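# Unpack clear case upright, tip box onto lid

## Task

Lift the transparent case out of the cardboard box and set it down on the table standing upright (correct side up). Then roll the box over so it rests on its opened, folded-back lid, making sure the pale ring is still inside the box afterwards. Nothing may end up on the floor or be left lying off the table.

## Robot and tools

Robot: two arms facing each other across a table. left_arm's base sits at (-0.020, +0.458, +0.039) m in the scene frame and right_arm's at (-0.020, -0.458, +0.039) m. The arm names do not match image sides. Scene frame: origin at table centre, +z up, table surface at z = +0.020 m. left_arm has a left five-finger hand and right_arm a right one.

Hand point: a reference point fixed to each palm, 0.15 m out from the wrist mount and 0.05 m in front of the palm. Its +z runs along straight fingers and +y points out of the palm. On the right hand +x points away from the thumb; on the left hand +x points toward the thumb. Straight fingertips reach 0.06 to 0.07 m past the point. A bracket on the little-finger side of the wrist can collide with things.

Frames: every reported hand position, orientation (quat_wxyz), velocity and every commanded offset uses that arm's own base frame, not the scene frame. Fixed camera cam_high and the table use the scene frame.

A row is 28 numbers, each within [-1, 1]: first left_arm's dx, dy, dz, rx, ry, rz, then its hand's little, ring, middle, index, thumb_bend, thumb_turn, force_limit, speed; then the same 14 for right_arm. Always send all 28, even when one arm idles.

Pose numbers are offsets, not poses. They are measured from that arm's Hand target as it was when the action or move began, along its base axes. 1.0 equals 0.6 m for dx, dy, dz and 180 degrees for the rotation vector rx, ry, rz; rotation pivots on the Hand target position. Zeros in all six mean no new request for that arm. Re-sending an offset moves the arm further again.

Hand numbers are absolute targets. For the four fingers and thumb_bend, +1 is straight/open and -1 is curled/closed; thumb_turn +1 puts the thumb beside the palm, -1 opposite the fingers. force_limit maps linearly from about 0 N (-1) to 10 N (+1), 15 N for the two thumb motors. speed rises from nearly still at -1 to full at +0.48 and stays full above; use -0.94 or lower for a soft grip. With the thumb opposed, the hand grasps things roughly 0.035 to 0.065 m thick; a thumb-tip to index-pad pinch can hold a light item up to about 0.08 m. To keep a hand unchanged, repeat the eight hand numbers of the last executed row for it; before any row has run, use its hand_measured values plus hand_force_limit and hand_speed. To grip tighter, raise force_limit and send a target more closed than hand_measured; to loosen, send one more open.

Tools:
execute_actions(actions, cameras): actions is a list of actions, each a list of up to 15 rows; each row is one 1/30 s step, and a short action repeats its last row to fill 15 steps (0.5 s). All rows of one action count from the same start pose. Images appear only for an empty actions list or when cameras names them.
move(target, speed, blend, blocking, cameras): target is one 28-number row or a list of up to 15 rows; every row is an offset from the Hand targets at the start of the move, not from the previous row. Paths are straight, end together, and are capped at 10 s. speed is top path speed in m/s, 0.002 to 4.3, default 0.25 (turns up to twice that in rad/s); one value or one per target. blend in metres rounds corners of a list; 0 stops at each target. blocking=false returns after about 0.5 s while the move continues. Moves do not avoid obstacles or the other arm.
wait(seconds): 0 to 3600, lets time pass without new commands.
stop(): brakes a running move.
zoom_image(camera, region): camera is cam_high, cam_left_wrist or cam_right_wrist; region [x0, y0, x1, y1] in pixels, at most 504 by 504; all images are 672x504.
show_instructions(): shows the reference pages.
finished_scene(scene): ends the scene (scene = 1, optional); irreversible.

Reading results: Hand target is the last commanded pose after clipping; the next offsets start there. The hand point often stops short or tilts; a fresh execute_actions call, even all zeros, re-requests the target, otherwise send the missing distance. Orientation commands are clipped to within 32 degrees of the current orientation. hand_measured, hand_stopped_by (moving, target, force, stalled, fault) and hand_load_n list the six motors in row order; a lost grip shows as load near 0. The move line reports done, off_target, moving, held, fault or blocked and limits such as paced or held. Blocked means something stopped the arm; command it back past its hand point to stop pushing.

Avoid: dropping things even slightly, releasing moving objects, fast impacts, hard shoves, letting anything fall off the table, and any contact between the two hands or arms. Joint contact torque limits (N m): waist 17.6, shoulder 21.8, elbow 21.7, wrist pitch 5.74, wrist yaw 5.72, wrist roll 5.36; reaching one stops that arm for 10 s. Large one-step jumps can trip an over-speed fault; long stretched holds or pushes heat motors toward an over-temperature stop. Joint ranges (rad): waist ±3.054, shoulder 0 to 3.142, elbow 0 to 2.356, wrist pitch and yaw ±1.571, wrist roll ±3.142. Loose objects may occasionally be nudged by outside forces.

Each tool is called as name(argument=value, ...), one argument or row to a line, values as JSON.

Reference images:

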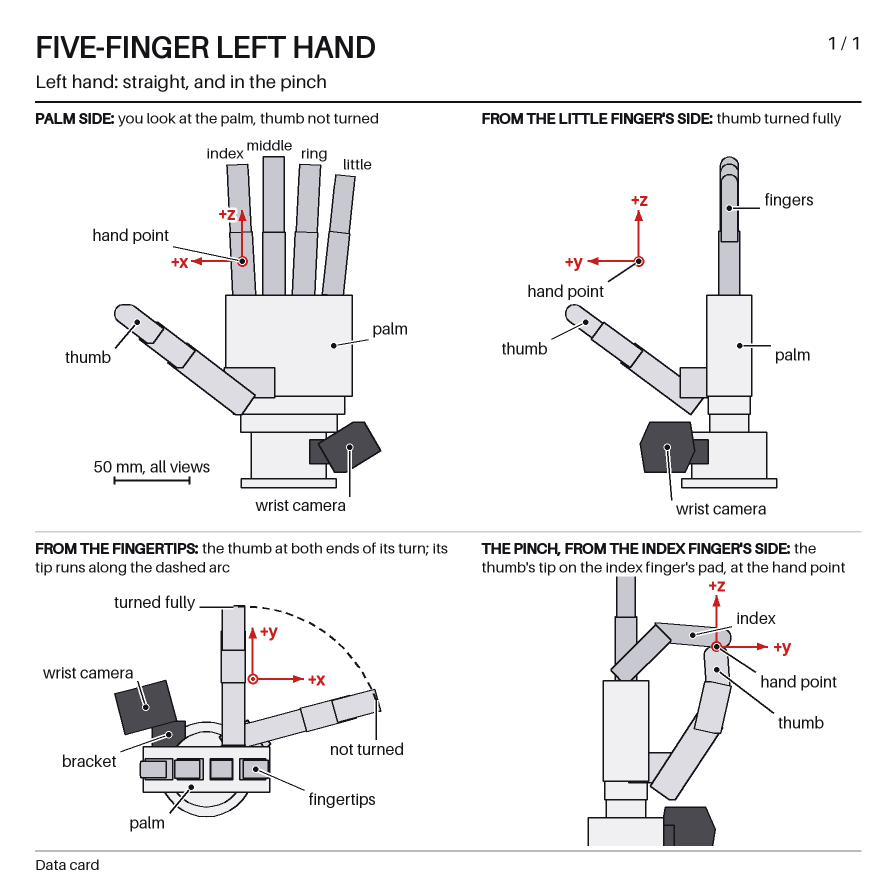

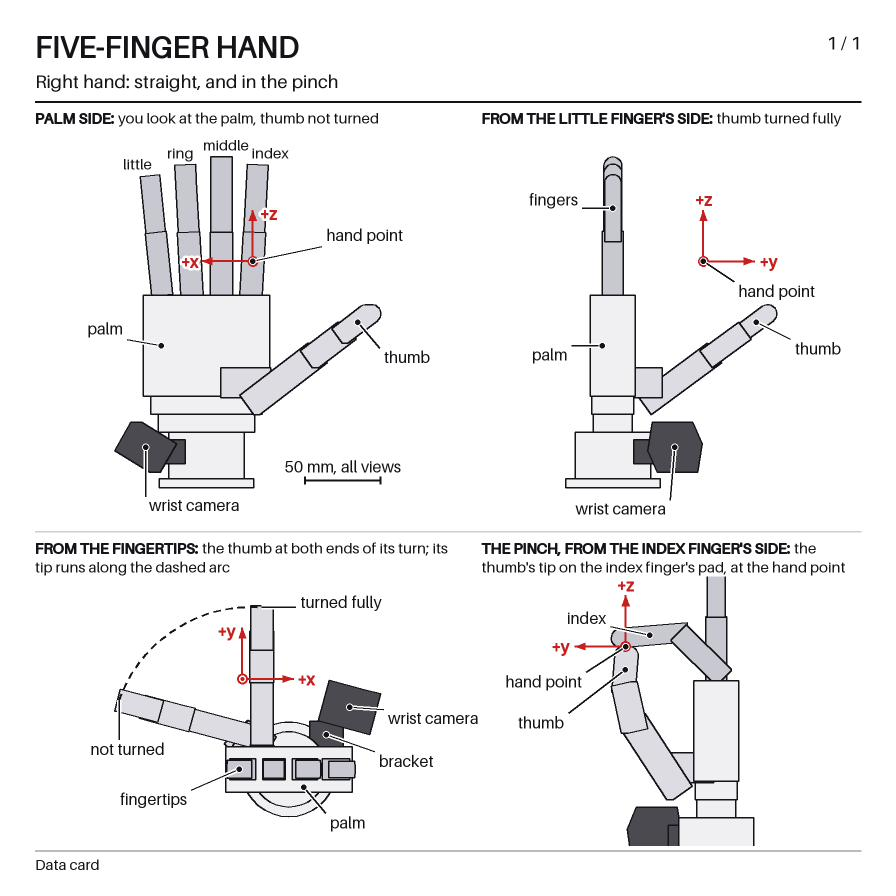

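## Session

execute_actions(
  actions=[],
)

Scene clock: 0.00 s.
left_arm: end_effector_position=(+0.3906, +0.1754, +0.1920) hand_measured=(+1.000, +1.000, +1.000, +1.000, +1.000, +1.000) hand_load_n=(+0.0, +0.0, +0.0, +0.0, +0.0, +0.0) hand_stopped_by=(target, target, target, target, target, target) hand_force_limit=0.00 hand_speed=-0.80 end_effector_quat_wxyz=(-0.125, +0.811, -0.281, +0.497) | right_arm: end_effector_position=(+0.0998, -0.2887, +0.0995) hand_measured=(+1.000, +1.000, +1.000, +1.000, +1.000, +1.000) hand_load_n=(+0.0, +0.0, +0.0, +0.0, +0.0, +0.0) hand_stopped_by=(target, target, target, target, target, target) hand_force_limit=0.00 hand_speed=-0.80 end_effector_quat_wxyz=(+0.154, +0.832, +0.516, +0.129)
Joint positions: left_arm=[1.004 1.55 1.342 -0.654 0.896 -0.253] | right_arm=[-1.745 1.309 1.191 -1.392 -0.401 1.87]
Joint velocities: within noise
Joint torques (N m): no reading
Heat: left arm: hottest wrist roll 27 °C (+0.0 °C/min); right arm: hottest wrist yaw 29 °C (+0.0 °C/min).
Hand target: left_arm +0.3906, +0.1754, +0.1920; -0.125, +0.811, -0.281, +0.497 | right_arm +0.0998, -0.2887, +0.0995; +0.154, +0.832, +0.516, +0.129

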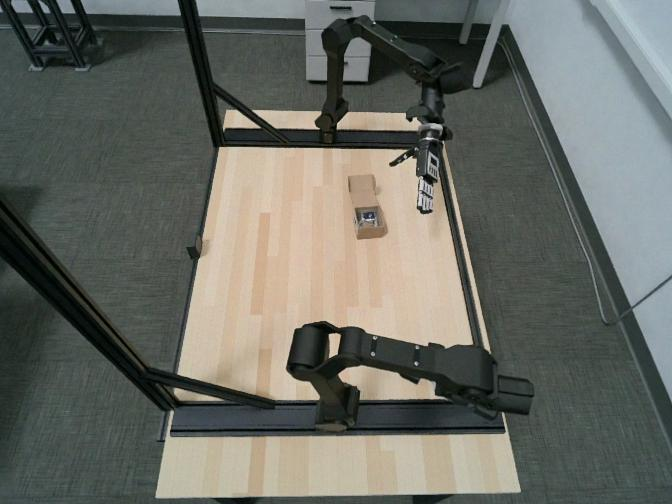

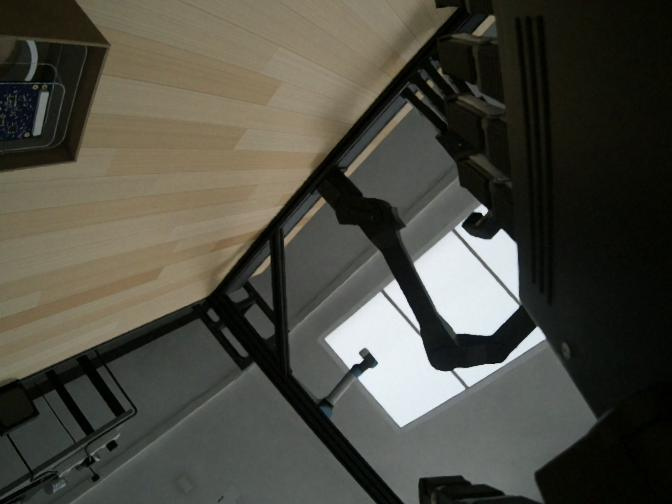

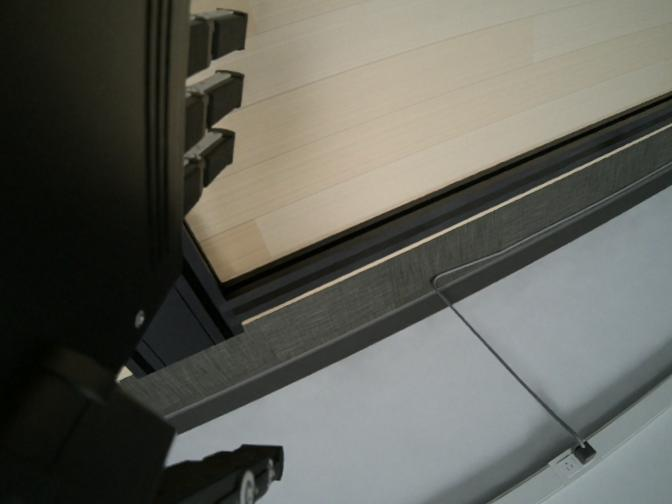

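zoom_image(
  camera="cam_high",
  region=[320, 160, 420, 250],
)

zoom_image(
  camera="cam_left_wrist",
  region=[0, 0, 160, 180],
)

Scaled by 5.040.

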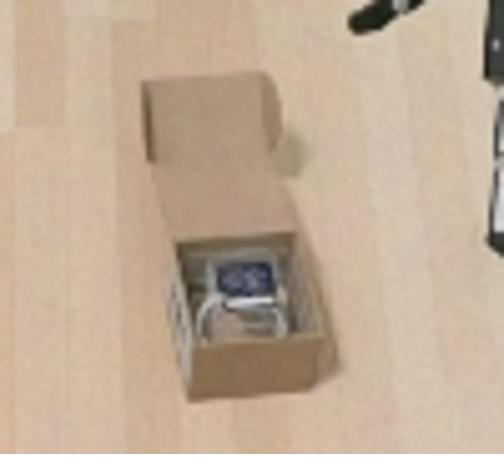

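Scaled by 2.800 from the camera's image (finer frame: 960x720).

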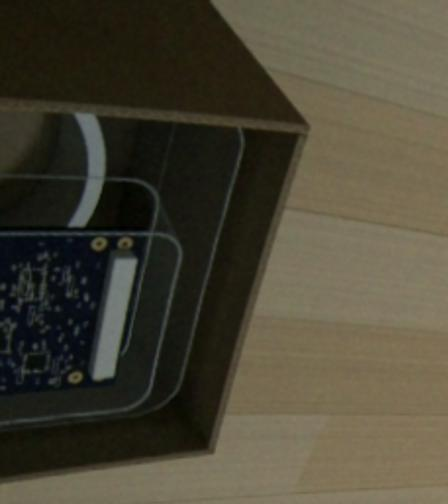

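move(
  target=[-0.026, 0.019, -0.003, 0.181, 0.303, -0.258, 1,1,1,1,1,1,0,-0.8, 0,0,0,0,0,0, 1,1,1,1,1,1,0,-0.8],
  cameras=["all"],
)

Scene clock: 65.67 s.
left_arm: end_effector_position=(+0.3742, +0.1862, +0.1803) hand_measured=(+1.000, +1.000, +1.000, +1.000, +1.000, +1.000) hand_load_n=(-0.5, +0.0, +0.0, +0.0, +0.0, +0.0) hand_stopped_by=(target, target, target, target, target, target) hand_force_limit=0.00 hand_speed=-0.80 end_effector_quat_wxyz=(-0.239, +0.688, -0.680, +0.086) | right_arm: end_effector_position=(+0.0998, -0.2887, +0.0995) hand_measured=(+1.000, +1.000, +1.000, +1.000, +1.000, +1.000) hand_load_n=(+0.0, +0.0, +0.0, +0.0, +0.0, +0.0) hand_stopped_by=(target, target, target, target, target, target) hand_force_limit=0.00 hand_speed=-0.80 end_effector_quat_wxyz=(+0.154, +0.832, +0.516, +0.129)
Joint positions: left_arm=[0.472 1.93 2.342 -1.47 0.013 0.457] | right_arm=[-1.745 1.309 1.191 -1.392 -0.401 1.87]
Joint torques (N m): left_arm=[-0.36 -11.42 7.24 2.23 -0.14 0.15] | right_arm=[-0.08 -4.2 7.85 0.43 -0.64 -0.01]
Heat: left arm: hottest elbow 38 °C (+10.1 °C/min); right arm: hottest wrist yaw 30 °C (+1.0 °C/min).
Hand target: left_arm +0.3750, +0.1868, +0.1900; +0.000, +0.708, -0.706, +0.001 | right_arm +0.0998, -0.2887, +0.0995; +0.154, +0.832, +0.516, +0.129
Off the commanded pose: left_arm 0.010 m, 29 deg | right_arm 0.000 m, 0 deg.
joint sent to its limit (left arm) — joint 3 (elbow), upper limit, where the elbow is as straight as it goes. The joint targets are off in orientation, not in position.
move: off_target (left_arm)
cam_left_wrist: T_world_to_cam=[[0.87333, -0.30623, 0.37884, -0.33728], [-0.38421, -0.91111, 0.14923, 0.29217], [0.29946, -0.27588, -0.91335, 0.21813]] pos_world=[0.34149, 0.22309, 0.2834]

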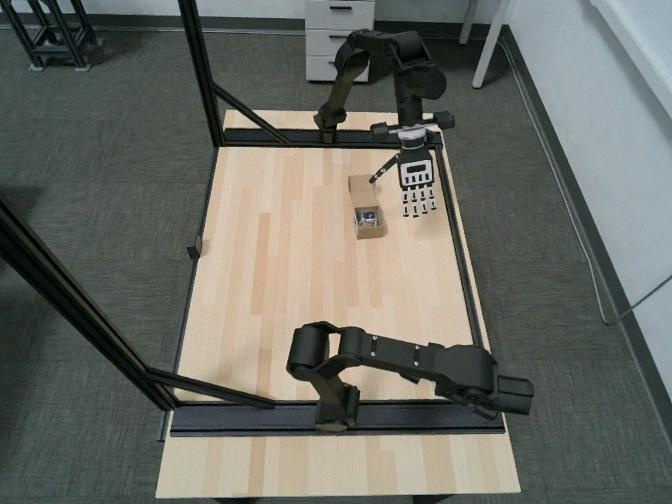

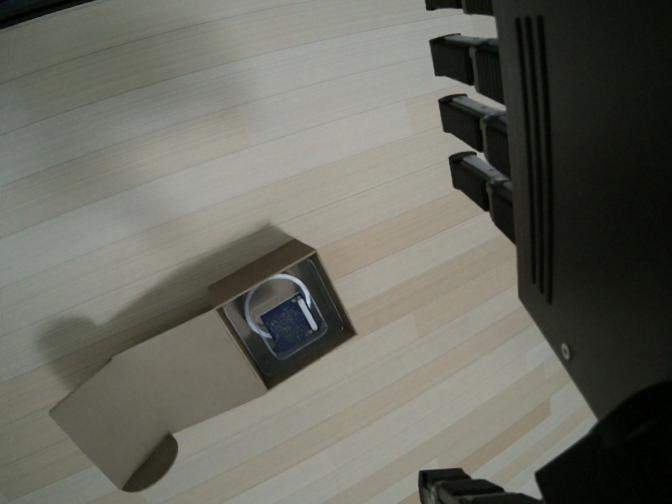

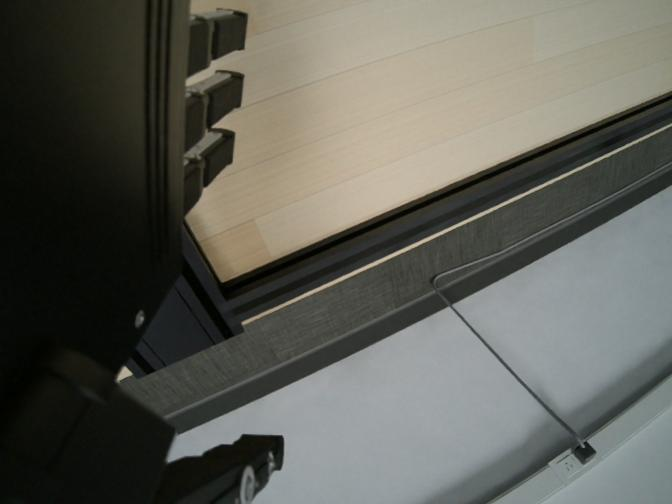

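zoom_image(
  camera="cam_left_wrist",
  region=[40, 220, 370, 500],
)

zoom_image(
  camera="cam_left_wrist",
  region=[200, 235, 365, 400],
)

Scaled by 1.527 from the camera's image (finer frame: 960x720).

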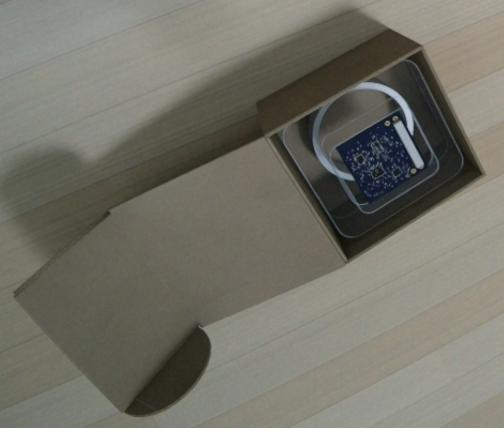

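Scaled by 3.055 from the camera's image (finer frame: 960x720).

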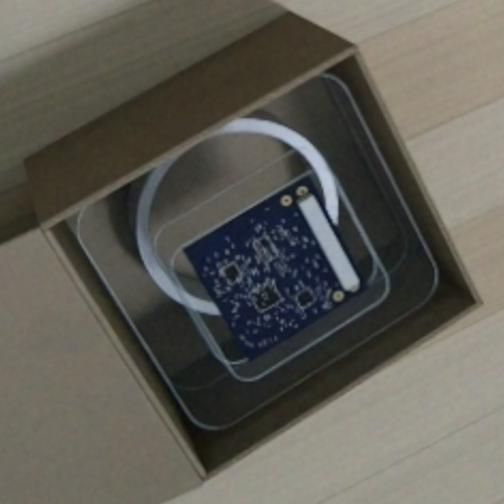

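move(
  target=[-0.0375, -0.0723, -0.0543, 0.1438, -0.1051, -0.392, 1,1,1,1,1,1,0,-0.8, 0,0,0,0,0,0, 1,1,1,1,1,1,0,-0.8],
  cameras=["cam_high", "cam_left_wrist"],
)

Scene clock: 134.77 s.
left_arm: end_effector_position=(+0.3552, +0.1439, +0.1568) hand_measured=(+1.000, +1.000, +1.000, +1.000, +1.000, +1.000) hand_load_n=(+0.0, +0.0, -0.5, +0.0, +0.0, +0.0) hand_stopped_by=(target, target, target, target, target, target) hand_force_limit=0.00 hand_speed=-0.80 end_effector_quat_wxyz=(+0.255, -0.152, +0.954, +0.036) | right_arm: end_effector_position=(+0.0998, -0.2887, +0.0995) hand_measured=(+1.000, +1.000, +1.000, +1.000, +1.000, +1.000) hand_load_n=(+0.0, +0.0, +0.0, +0.0, +0.0, -0.5) hand_stopped_by=(target, target, target, target, target, target) hand_force_limit=0.00 hand_speed=-0.80 end_effector_quat_wxyz=(+0.154, +0.832, +0.516, +0.129)
Joint positions: left_arm=[0.202 1.538 1.682 -1.197 -0.048 1.471] | right_arm=[-1.745 1.309 1.191 -1.392 -0.401 1.87]
Joint torques (N m): left_arm=[-0.31 -8.68 6.06 2.24 -0.22 0.11] | right_arm=[-0.07 -4.21 7.83 0.44 -0.65 -0.01]
Heat: left arm: hottest shoulder 43 °C (+5.0 °C/min); right arm: hottest elbow 30 °C (+1.0 °C/min).
Hand target: left_arm +0.3525, +0.1434, +0.1576; +0.256, -0.150, +0.954, +0.038 | right_arm +0.0998, -0.2887, +0.0995; +0.154, +0.832, +0.516, +0.129
Off the commanded pose: left_arm 0.003 m, 0 deg | right_arm 0.000 m, 0 deg.
move: done
cam_left_wrist: T_world_to_cam=[[0.06625, -0.99034, -0.12184, 0.13884], [-0.99761, -0.06812, 0.01123, 0.36807], [-0.01942, 0.12081, -0.99249, 0.25932]] pos_world=[0.36303, 0.13125, 0.27015]

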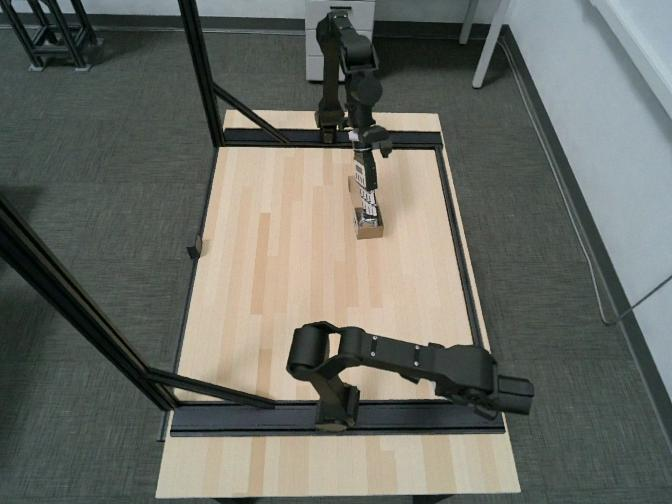

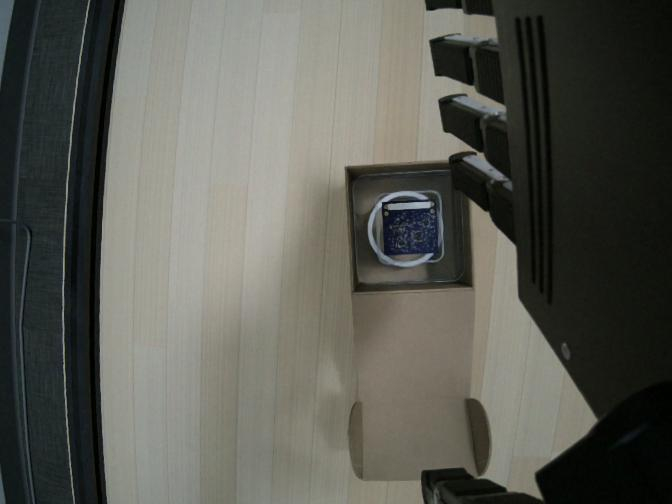

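zoom_image(
  camera="cam_left_wrist",
  region=[335, 150, 495, 300],
)

zoom_image(
  camera="cam_left_wrist",
  region=[320, 150, 520, 490],
)

Scaled by 3.150 from the camera's image (finer frame: 960x720).

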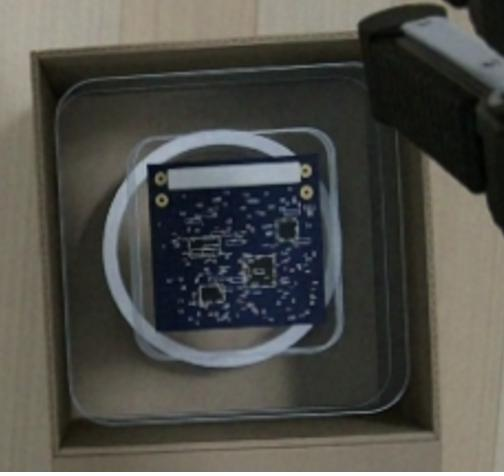

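Scaled by 1.482 from the camera's image (finer frame: 960x720).

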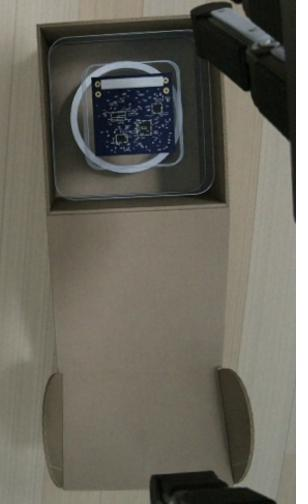

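zoom_image(
  camera="cam_left_wrist",
  region=[360, 180, 460, 280],
)

Scaled by 5.040 from the camera's image (finer frame: 960x720).

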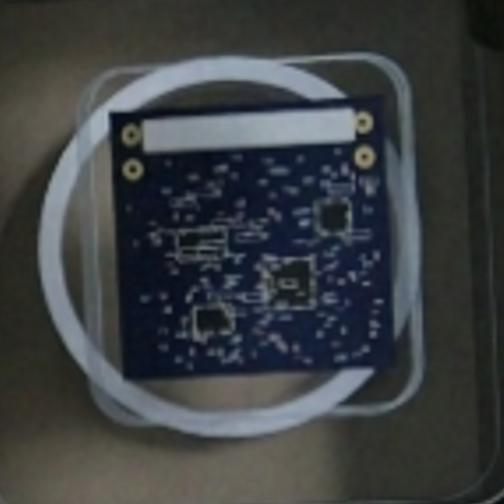

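move(
  target=[0.0203, -0.0917, -0.117, 0,0,0, 1,1,1,1,1,1,0,-0.8, 0,0,0,0,0,0, 1,1,1,1,1,1,0,-0.8],
  cameras=["cam_left_wrist"],
)

zoom_image(
  camera="cam_left_wrist",
  region=[170, 130, 400, 330],
)

Scene clock: 227.50 s.
left_arm: end_effector_position=(+0.3679, +0.0883, +0.0874) hand_measured=(+1.000, +1.000, +1.000, +1.000, +1.000, +1.000) hand_load_n=(+0.0, +0.5, +0.0, +0.0, +0.0, +0.0) hand_stopped_by=(target, target, target, target, target, target) hand_force_limit=0.00 hand_speed=-0.80 end_effector_quat_wxyz=(+0.255, -0.148, +0.955, +0.038) | right_arm: end_effector_position=(+0.0998, -0.2887, +0.0995) hand_measured=(+1.000, +1.000, +1.000, +1.000, +1.000, +1.000) hand_load_n=(+0.0, +0.0, +0.0, +0.0, +0.0, +0.0) hand_stopped_by=(target, target, target, target, target, target) hand_force_limit=0.00 hand_speed=-0.80 end_effector_quat_wxyz=(+0.154, +0.832, +0.516, +0.129)
Joint positions: left_arm=[-0.001 1.502 1.364 -0.932 -0.149 1.3] | right_arm=[-1.745 1.309 1.191 -1.392 -0.401 1.87]
Joint torques (N m): left_arm=[-0.03 -8.73 6.64 2.24 -0.33 -0.08] | right_arm=[-0.05 -4.21 7.78 0.43 -0.65 0]
Heat: left arm: hottest shoulder 45 °C (+0.0 °C/min); right arm: hottest elbow 32 °C (+1.0 °C/min).
Hand target: left_arm +0.3647, +0.0884, +0.0874; +0.256, -0.150, +0.954, +0.038 | right_arm +0.0998, -0.2887, +0.0995; +0.154, +0.832, +0.516, +0.129
Off the commanded pose: left_arm 0.003 m, 0 deg | right_arm 0.000 m, 0 deg.
move: done
cam_left_wrist: T_world_to_cam=[[0.06017, -0.99013, -0.12661, 0.07712], [-0.99801, -0.0621, 0.0113, 0.37728], [-0.01905, 0.12567, -0.99189, 0.19675]] pos_world=[0.37563, 0.07506, 0.20066]

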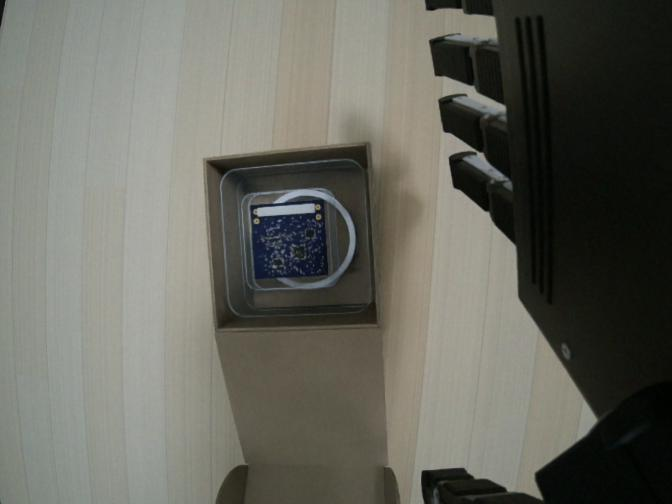

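Scaled by 2.191 from the camera's image (finer frame: 960x720).

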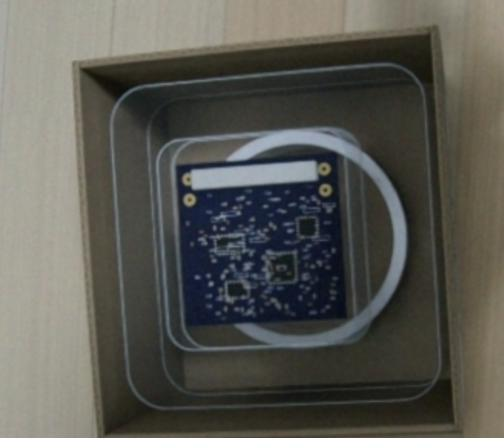

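move(
  target=[-0.1078, 0.3527, 0.271, 0,0,0, 1,1,1,1,1,1,0,-0.8, 0,0,0,0,0,0, 1,1,1,1,1,1,0,-0.8],
  cameras=["cam_high"],
)

Scene clock: 379.87 s.
left_arm: end_effector_position=(+0.2977, +0.2979, +0.2532) hand_measured=(+1.000, +1.000, +1.000, +1.000, +1.000, +1.000) hand_load_n=(+0.0, +0.0, +0.0, +0.0, +0.0, +0.0) hand_stopped_by=(target, target, target, target, target, target) hand_force_limit=0.00 hand_speed=-0.80 end_effector_quat_wxyz=(+0.288, -0.149, +0.944, +0.065) | right_arm: end_effector_position=(+0.0998, -0.2887, +0.0995) hand_measured=(+1.000, +1.000, +1.000, +1.000, +1.000, +1.000) hand_load_n=(+0.0, +0.0, +0.0, +0.0, +0.0, +0.0) hand_stopped_by=(target, target, target, target, target, target) hand_force_limit=0.00 hand_speed=-0.80 end_effector_quat_wxyz=(+0.154, +0.832, +0.516, +0.129)
Joint positions: left_arm=[0.763 1.754 2.319 -1.571 0.214 1.959] | right_arm=[-1.745 1.309 1.191 -1.392 -0.401 1.87]
Joint torques (N m): left_arm=[0.08 -5.99 7.16 2.14 0.37 0.12] | right_arm=[-0.06 -4.22 7.85 0.44 -0.65 -0.02]
Heat: left arm: hottest shoulder 45 °C (+1.0 °C/min); right arm: hottest elbow 33 °C (+1.0 °C/min).
Hand target: left_arm +0.3000, +0.3000, +0.2500; +0.256, -0.149, +0.954, +0.038 | right_arm +0.0998, -0.2887, +0.0995; +0.154, +0.832, +0.516, +0.129
Off the commanded pose: left_arm 0.005 m, 5 deg | right_arm 0.000 m, 0 deg.
joint sent to its limit (left arm) — joint 4 (wrist pitch), lower limit. The joint targets are off in orientation, not in position.
move: off_target (left_arm)

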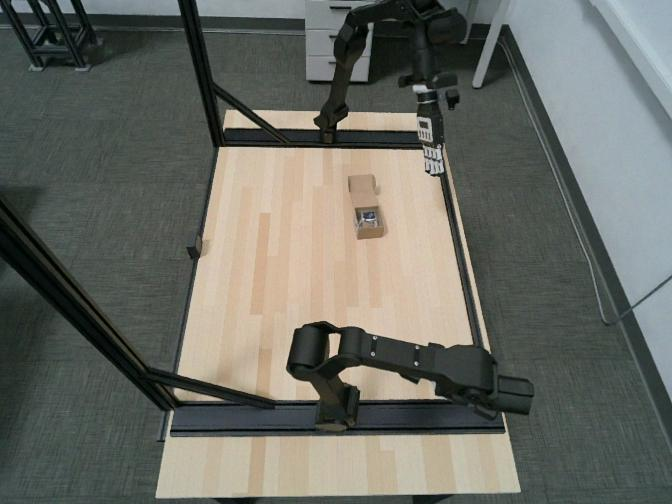

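move(
  target=[
    [0,0,0,0,0,0, 1,1,1,1,1,1,0,-0.8, 0.3837,0.1478,0.1675,0.3593,-0.2852,-0.271, 1,1,1,1,1,1,0,-0.8],
    [0,0,0,0,0,0, 1,1,1,1,1,1,0,-0.8, 0.6253,0.2728,-0.01,0.3593,-0.2852,-0.271, 1,1,1,1,1,1,0,-0.8],
  ],
  blend=[0.03, 0],
  cameras=["cam_high", "cam_right_wrist"],
)

Scene clock: 394.93 s.
left_arm: end_effector_position=(+0.2977, +0.2979, +0.2533) hand_measured=(+1.000, +1.000, +1.000, +1.000, +1.000, +1.000) hand_load_n=(+0.0, +0.0, +0.0, +0.0, +0.0, +0.0) hand_stopped_by=(target, target, target, target, target, target) hand_force_limit=0.00 hand_speed=-0.80 end_effector_quat_wxyz=(+0.288, -0.149, +0.944, +0.065) | right_arm: end_effector_position=(+0.4730, -0.1239, +0.0995) hand_measured=(+1.000, +1.000, +1.000, +1.000, +1.000, +1.000) hand_load_n=(+0.0, +0.0, +0.0, +0.0, +0.0, +0.0) hand_stopped_by=(target, target, target, target, target, target) hand_force_limit=0.00 hand_speed=-0.80 end_effector_quat_wxyz=(-0.342, +0.690, +0.166, +0.615)
Joint positions: left_arm=[0.763 1.754 2.319 -1.571 0.214 1.959] | right_arm=[-0.83 2.115 1.394 -1.13 -1.562 3.133]
Joint torques (N m): left_arm=[0.05 -6.04 6.87 2.14 0.38 0.15] | right_arm=[0 -7.05 7.77 -0.3 -1.52 0.07]
Heat: left arm: hottest shoulder 43 °C (-1.0 °C/min); right arm: hottest elbow 33 °C (+0.0 °C/min).
Hand target: left_arm +0.3000, +0.3000, +0.2500; +0.256, -0.150, +0.954, +0.038 | right_arm +0.4749, -0.1250, +0.0936; -0.146, +0.765, -0.017, +0.628
Off the commanded pose: left_arm 0.005 m, 5 deg | right_arm 0.006 m, 46 deg; orientation clipped.
joint sent to its limit (left arm) — joint 4 (wrist pitch), lower limit. The joint targets are off in orientation, not in position.
joint sent to its limit (right arm) — joint 5 (wrist yaw), lower limit; joint 6 (wrist roll), upper limit. The joint targets are off in orientation, not in position.
move: off_target (right_arm); limits=paced
cam_right_wrist: T_world_to_cam=[[0.69323, -0.71912, -0.04805, -0.40611], [-0.41772, -0.34656, -0.83988, 0.23528], [0.58732, 0.6023, -0.54063, -0.02925]] pos_world=[0.39698, -0.19288, 0.16229]

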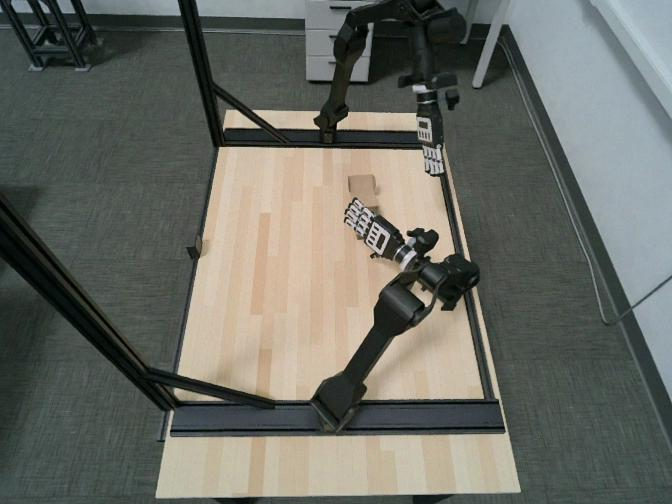

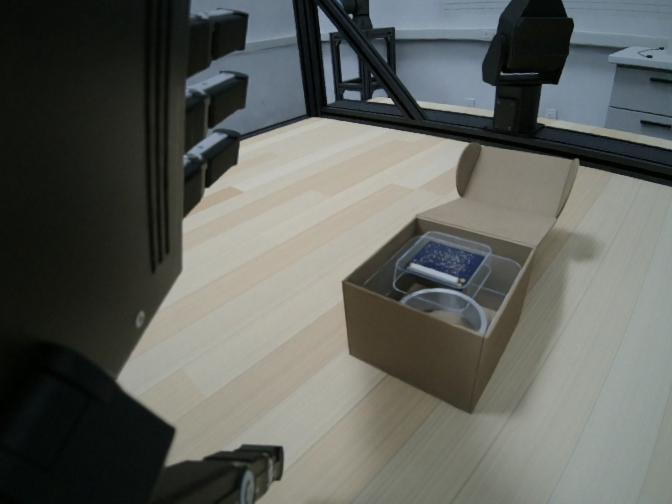

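Great view anyway.

zoom_image(
  camera="cam_right_wrist",
  region=[335, 130, 595, 420],
)

zoom_image(
  camera="cam_right_wrist",
  region=[380, 210, 540, 350],
)

Scaled by 1.738 from the camera's image (finer frame: 960x720).

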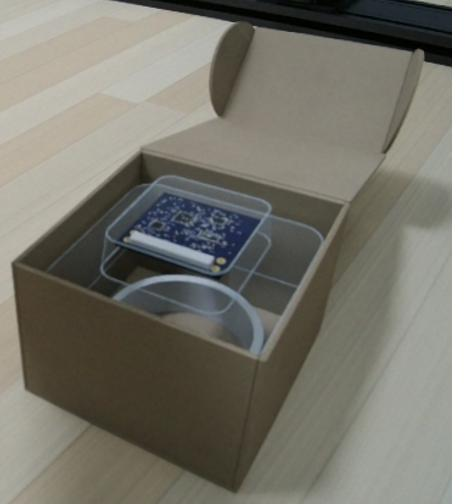

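Scaled by 3.150 from the camera's image (finer frame: 960x720).

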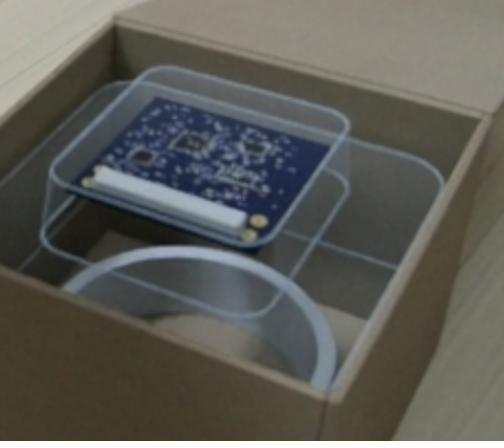

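move(
  target=[
    [0,0,0,0,0,0, 1,1,0.34,0.34,0.56,-1,0,0.0, -0.292,-0.208,0.177,0.0297,-0.0433,0.1698, 1,1,1,1,1,1,0,-0.8],
    [0.1222,-0.3248,-0.2307,-0.3169,-0.2056,0.3045, 1,1,0.34,0.34,0.56,-1,0,0.0, -0.292,-0.208,0.177,0.0297,-0.0433,0.1698, 1,1,1,1,1,1,0,-0.8],
  ],
  cameras=["cam_high", "cam_left_wrist"],
)

Scene clock: 788.87 s.
left_arm: end_effector_position=(+0.3757, +0.1072, +0.1148) hand_measured=(+1.000, +1.000, +0.340, +0.340, +0.560, -1.000) hand_load_n=(+0.0, +0.0, +0.0, +0.0, +0.0, +0.0) hand_stopped_by=(target, target, target, target, target, target) hand_force_limit=0.00 hand_speed=0.00 end_effector_quat_wxyz=(-0.381, +0.647, -0.568, +0.336) | right_arm: end_effector_position=(+0.3020, -0.2530, +0.2010) hand_measured=(+1.000, +1.000, +1.000, +1.000, +1.000, +1.000) hand_load_n=(+0.0, +0.0, +0.0, +0.0, +0.0, +0.0) hand_stopped_by=(target, target, target, target, target, target) hand_force_limit=0.00 hand_speed=-0.80 end_effector_quat_wxyz=(-0.135, +0.776, +0.009, +0.616)
Joint positions: left_arm=[0.583 1.071 0.815 -0.294 0.396 0.231] | right_arm=[-1.397 1.597 1.337 -1.563 -1.359 3.087]
Joint torques (N m): left_arm=[-0.36 -5.71 7.05 3.28 0.14 -0.04] | right_arm=[-0.19 -7.11 5.83 -0.32 -1.4 0.11]
Heat: left arm: hottest elbow 44 °C (+0.0 °C/min); right arm: hottest shoulder 39 °C (+1.0 °C/min).
Hand target: left_arm +0.3733, +0.1052, +0.1115; -0.380, +0.648, -0.568, +0.335 | right_arm +0.2998, -0.2499, +0.1997; -0.342, +0.690, +0.166, +0.615
Off the commanded pose: left_arm 0.005 m, 0 deg | right_arm 0.004 m, 31 deg.
joint sent to its limit (right arm) — joint 4 (wrist pitch), lower limit. The joint targets are off in orientation, not in position.
move: off_target (right_arm)
cam_left_wrist: T_world_to_cam=[[0.48825, -0.2126, 0.84641, -0.25705], [-0.43802, -0.89856, 0.02698, 0.26344], [0.75482, -0.38392, -0.53185, -0.06722]] pos_world=[0.29163, 0.15626, 0.17471]

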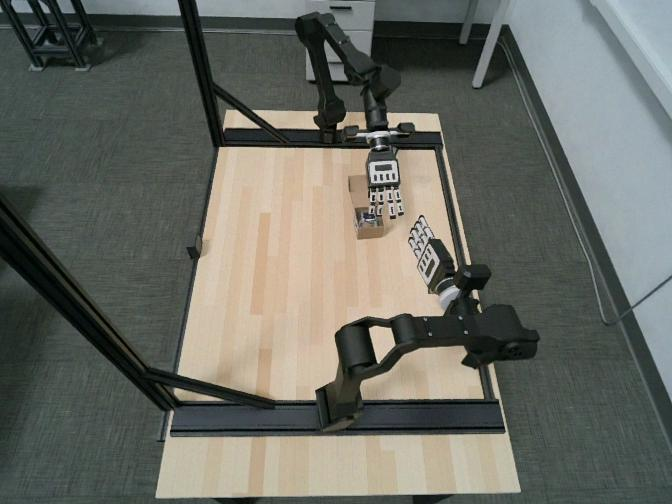

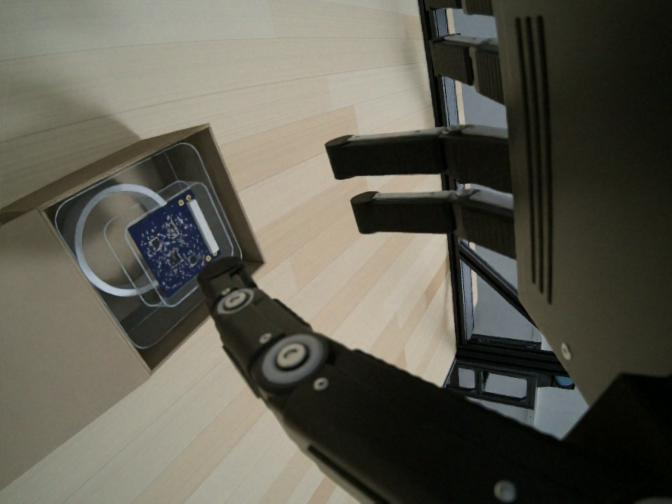

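zoom_image(
  camera="cam_left_wrist",
  region=[30, 110, 280, 380],
)

Scaled by 1.867 from the camera's image (finer frame: 960x720).

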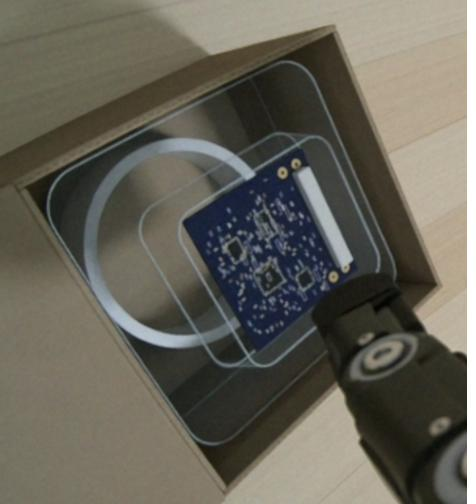

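zoom_image(
  camera="cam_left_wrist",
  region=[90, 165, 250, 325],
)

Scaled by 3.150 from the camera's image (finer frame: 960x720).

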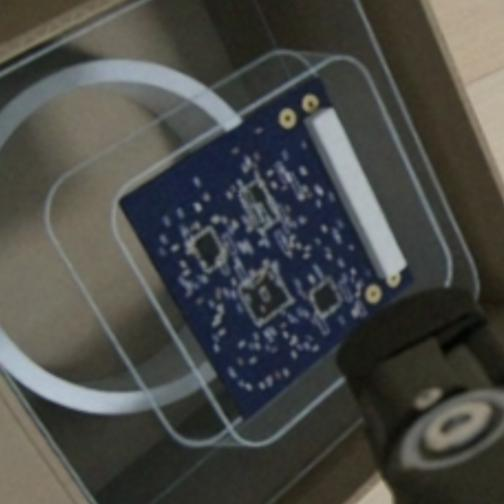

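move(
  target=[-0.0025,-0.006,-0.0808,0,0,0, 1,1,0.2,0.2,0.47,-1,0,0.0, 0,0,0,0,0,0, 1,1,1,1,1,1,0,-0.8],
  speed=0.1,
  cameras=["cam_left_wrist"],
)

zoom_image(
  camera="cam_left_wrist",
  region=[150, 110, 430, 360],
)

Scene clock: 887.70 s.
left_arm: end_effector_position=(+0.3745, +0.1038, +0.0713) hand_measured=(+1.000, +1.000, +0.200, +0.200, +0.470, -1.000) hand_load_n=(+0.0, +0.0, +0.0, +0.0, +0.0, +0.0) hand_stopped_by=(target, target, target, target, target, target) hand_force_limit=0.00 hand_speed=0.00 end_effector_quat_wxyz=(-0.387, +0.643, -0.567, +0.338) | right_arm: end_effector_position=(+0.3020, -0.2530, +0.2010) hand_measured=(+1.000, +1.000, +1.000, +1.000, +1.000, +1.000) hand_load_n=(+0.0, +0.0, +0.0, +0.0, +0.0, +0.0) hand_stopped_by=(target, target, target, target, target, target) hand_force_limit=0.00 hand_speed=-0.80 end_effector_quat_wxyz=(-0.135, +0.776, +0.009, +0.616)
Joint positions: left_arm=[0.572 1.067 0.625 -0.092 0.386 0.224] | right_arm=[-1.397 1.597 1.337 -1.563 -1.359 3.087]
Joint torques (N m): left_arm=[-0.48 -4.07 6.94 3.29 0.13 -0.06] | right_arm=[-0.23 -7.09 5.82 -0.34 -1.4 0.11]
Heat: left arm: hottest elbow 47 °C (+1.0 °C/min); right arm: hottest shoulder 39 °C (+0.0 °C/min).
Hand target: left_arm +0.3718, +0.1015, +0.0631; -0.380, +0.648, -0.568, +0.335 | right_arm +0.2998, -0.2499, +0.1997; -0.342, +0.690, +0.166, +0.615
Off the commanded pose: left_arm 0.009 m, 1 deg | right_arm 0.004 m, 31 deg.
joint sent to its limit (right arm) — joint 4 (wrist pitch), lower limit. The joint targets are off in orientation, not in position.
move: off_target (left_arm)
cam_left_wrist: T_world_to_cam=[[0.47799, -0.21893, 0.85064, -0.21612], [-0.43808, -0.89881, 0.01483, 0.2619], [0.76132, -0.37974, -0.52553, -0.09406]] pos_world=[0.28965, 0.15237, 0.13053]

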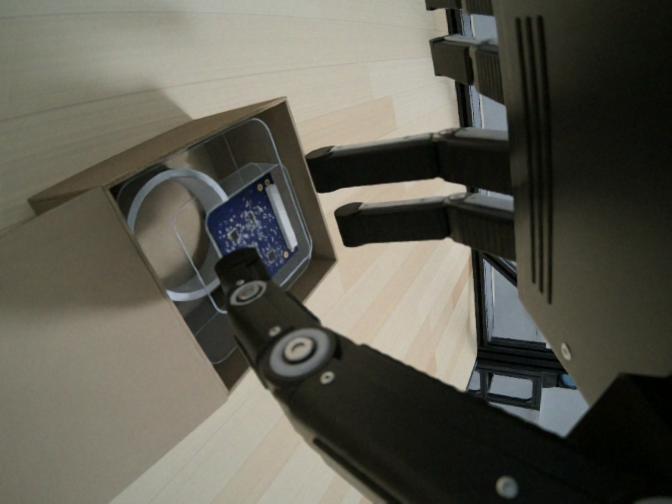

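Scaled by 1.800 from the camera's image (finer frame: 960x720).

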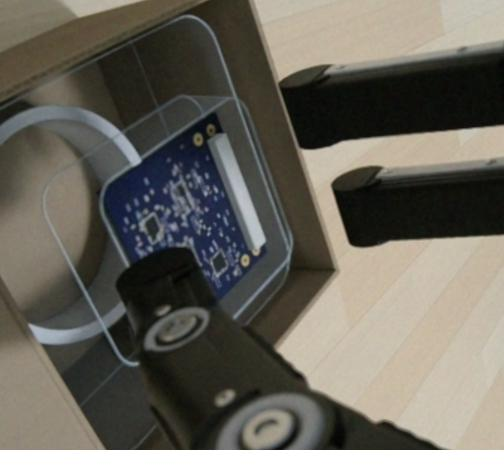

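move(
  target=[0,0,-0.0252,0,0,0, 1,1,0.25,0.25,0.55,-1,0,0.0, 0,0,0,0,0,0, 1,1,1,1,1,1,0,-0.8],
  speed=0.06,
  cameras=["cam_left_wrist"],
)

zoom_image(
  camera="cam_left_wrist",
  region=[170, 110, 430, 360],
)

Scene clock: 922.53 s.
left_arm: end_effector_position=(+0.3746, +0.1038, +0.0579) hand_measured=(+1.000, +1.000, +0.250, +0.250, +0.550, -1.000) hand_load_n=(+0.0, -0.5, -0.5, +0.0, +0.0, +0.0) hand_stopped_by=(target, target, target, target, target, target) hand_force_limit=0.00 hand_speed=0.00 end_effector_quat_wxyz=(-0.389, +0.642, -0.567, +0.339) | right_arm: end_effector_position=(+0.3020, -0.2530, +0.2010) hand_measured=(+1.000, +1.000, +1.000, +1.000, +1.000, +1.000) hand_load_n=(+0.0, +0.0, +0.0, +0.0, +0.0, +0.0) hand_stopped_by=(target, target, target, target, target, target) hand_force_limit=0.00 hand_speed=-0.80 end_effector_quat_wxyz=(-0.135, +0.776, +0.009, +0.616)
Joint positions: left_arm=[0.572 1.08 0.572 -0.022 0.386 0.224] | right_arm=[-1.397 1.597 1.337 -1.563 -1.359 3.087]
Joint torques (N m): left_arm=[-0.22 -3.56 7.05 3.37 0.15 -0.09] | right_arm=[-0.19 -7.08 5.79 -0.34 -1.4 0.11]
Heat: left arm: hottest elbow 46 °C (-1.0 °C/min); right arm: hottest shoulder 40 °C (+1.0 °C/min).
Hand target: left_arm +0.3718, +0.1015, +0.0480; -0.380, +0.648, -0.568, +0.335 | right_arm +0.2998, -0.2499, +0.1997; -0.342, +0.690, +0.166, +0.615
Off the commanded pose: left_arm 0.011 m, 1 deg | right_arm 0.004 m, 31 deg.
joint sent to its limit (right arm) — joint 4 (wrist pitch), lower limit. The joint targets are off in orientation, not in position.
move: off_target (left_arm)
cam_left_wrist: T_world_to_cam=[[0.47451, -0.22122, 0.852, -0.20342], [-0.43812, -0.89885, 0.01063, 0.26249], [0.76347, -0.37832, -0.52344, -0.1022]] pos_world=[0.28955, 0.15227, 0.11703]

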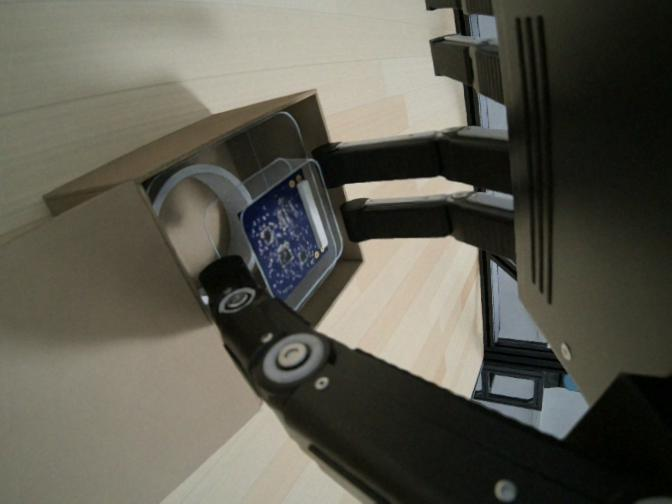

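Scaled by 1.938 from the camera's image (finer frame: 960x720).

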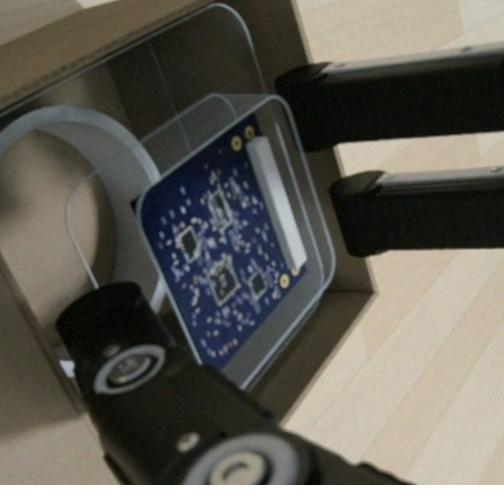

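move(
  target=[0,0,-0.0142,0,0,0, 1,1,0.25,0.25,0.5,-1,0,0.0, 0,0,0,0,0,0, 1,1,1,1,1,1,0,-0.8],
  speed=0.04,
  cameras=["cam_left_wrist"],
)

zoom_image(
  camera="cam_left_wrist",
  region=[170, 110, 430, 360],
)

Scene clock: 950.57 s.
left_arm: end_effector_position=(+0.3757, +0.1046, +0.0517) hand_measured=(+1.000, +1.000, +0.250, +0.250, +0.500, -1.000) hand_load_n=(+0.0, +0.0, +0.0, +0.0, +0.0, +0.0) hand_stopped_by=(target, target, target, target, target, target) hand_force_limit=0.00 hand_speed=0.00 end_effector_quat_wxyz=(-0.392, +0.641, -0.566, +0.339) | right_arm: end_effector_position=(+0.3020, -0.2530, +0.2010) hand_measured=(+1.000, +1.000, +1.000, +1.000, +1.000, +1.000) hand_load_n=(+0.0, +0.0, +0.0, +0.0, +0.0, +0.0) hand_stopped_by=(target, target, target, target, target, target) hand_force_limit=0.00 hand_speed=-0.80 end_effector_quat_wxyz=(-0.135, +0.776, +0.009, +0.616)
Joint positions: left_arm=[0.572 1.091 0.546 0.022 0.386 0.224] | right_arm=[-1.397 1.597 1.337 -1.563 -1.359 3.087]
Joint torques (N m): left_arm=[-0.32 -3.39 6.77 3.24 0.18 -0.06] | right_arm=[-0.22 -7.09 5.8 -0.34 -1.4 0.1]
Heat: left arm: hottest elbow 46 °C (-1.0 °C/min); right arm: hottest shoulder 40 °C (+1.0 °C/min).
Hand target: left_arm +0.3718, +0.1015, +0.0394; -0.380, +0.648, -0.568, +0.335 | right_arm +0.2998, -0.2499, +0.1997; -0.342, +0.690, +0.166, +0.615
Off the commanded pose: left_arm 0.013 m, 2 deg | right_arm 0.004 m, 31 deg.
joint sent to its limit (right arm) — joint 4 (wrist pitch), lower limit. The joint targets are off in orientation, not in position.
move: off_target (left_arm)
cam_left_wrist: T_world_to_cam=[[0.47006, -0.22363, 0.85384, -0.19661], [-0.43802, -0.89895, 0.0057, 0.26389], [0.76628, -0.37667, -0.52051, -0.10746]] pos_world=[0.29036, 0.15278, 0.11044]

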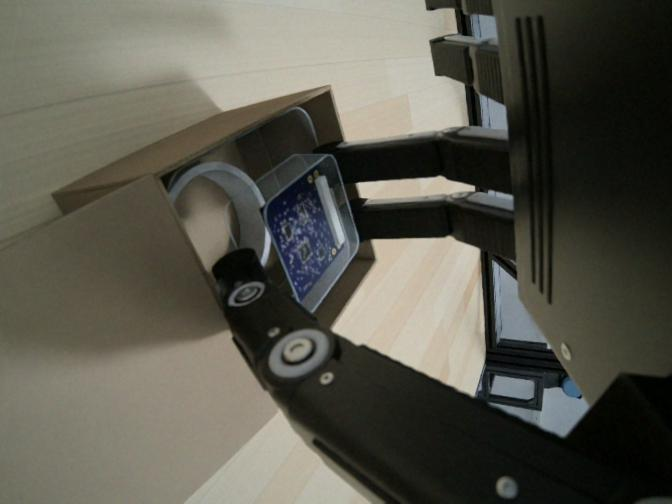

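Scaled by 1.938 from the camera's image (finer frame: 960x720).

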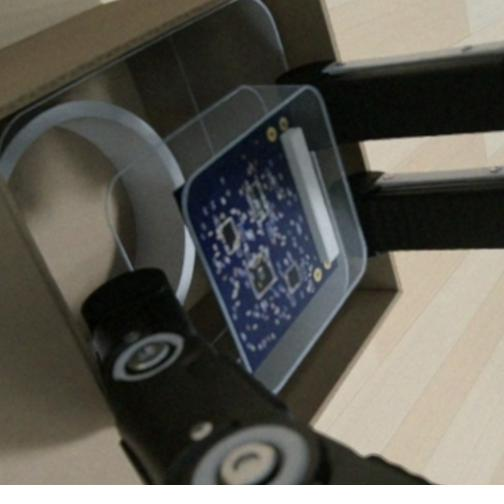

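move(
  target=[-0.0015,-0.0015,-0.0055,0,0,0, 1,1,0.25,0.25,0.5,-1,0,0.0, 0,0,0,0,0,0, 1,1,1,1,1,1,0,-0.8],
  speed=0.03,
  cameras=["cam_left_wrist"],
)

zoom_image(
  camera="cam_left_wrist",
  region=[170, 110, 430, 360],
)

Scene clock: 966.73 s.
left_arm: end_effector_position=(+0.3763, +0.1045, +0.0507) hand_measured=(+1.000, +1.000, +0.250, +0.250, +0.500, -1.000) hand_load_n=(+0.0, +0.0, -1.0, +0.0, +0.0, +0.0) hand_stopped_by=(target, target, target, target, target, target) hand_force_limit=0.00 hand_speed=0.00 end_effector_quat_wxyz=(-0.394, +0.639, -0.566, +0.340) | right_arm: end_effector_position=(+0.3020, -0.2530, +0.2010) hand_measured=(+1.000, +1.000, +1.000, +1.000, +1.000, +1.000) hand_load_n=(+0.0, +0.0, +0.0, +0.0, +0.0, +0.0) hand_stopped_by=(target, target, target, target, target, target) hand_force_limit=0.00 hand_speed=-0.80 end_effector_quat_wxyz=(-0.135, +0.776, +0.009, +0.616)
Joint positions: left_arm=[0.571 1.091 0.536 0.039 0.386 0.223] | right_arm=[-1.397 1.597 1.337 -1.563 -1.359 3.087]
Joint torques (N m): left_arm=[-0.53 -3.43 6.61 2.99 0.13 -0.02] | right_arm=[-0.23 -7.06 5.81 -0.34 -1.4 0.11]
Heat: left arm: hottest elbow 46 °C (+0.0 °C/min); right arm: hottest shoulder 40 °C (+0.0 °C/min).
Hand target: left_arm +0.3709, +0.1006, +0.0361; -0.380, +0.648, -0.568, +0.335 | right_arm +0.2998, -0.2499, +0.1997; -0.342, +0.690, +0.166, +0.615
Off the commanded pose: left_arm 0.016 m, 2 deg | right_arm 0.004 m, 31 deg.
joint sent to its limit (right arm) — joint 4 (wrist pitch), lower limit. The joint targets are off in orientation, not in position.
move: off_target (left_arm)
cam_left_wrist: T_world_to_cam=[[0.46557, -0.22578, 0.85572, -0.19414], [-0.43829, -0.89883, 0.0013, 0.26435], [0.76886, -0.37566, -0.51743, -0.10966]] pos_world=[0.29056, 0.15258, 0.10904]

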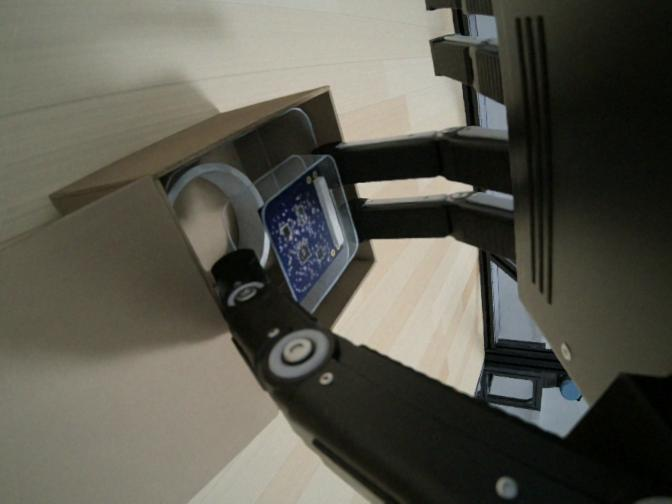

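Scaled by 1.938 from the camera's image (finer frame: 960x720).

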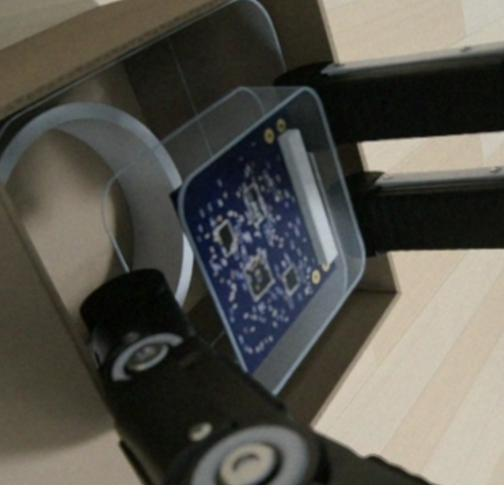

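zoom_image(
  camera="cam_left_wrist",
  region=[280, 120, 400, 260],
)

Scaled by 3.600 from the camera's image (finer frame: 960x720).

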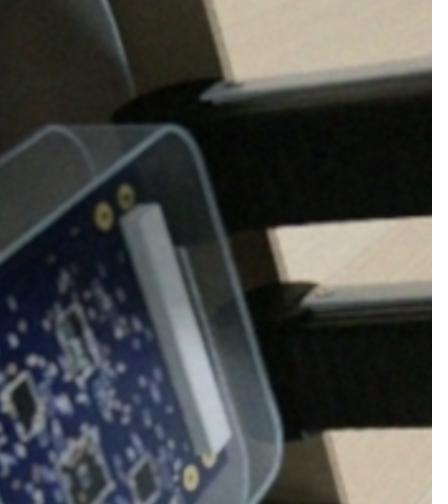

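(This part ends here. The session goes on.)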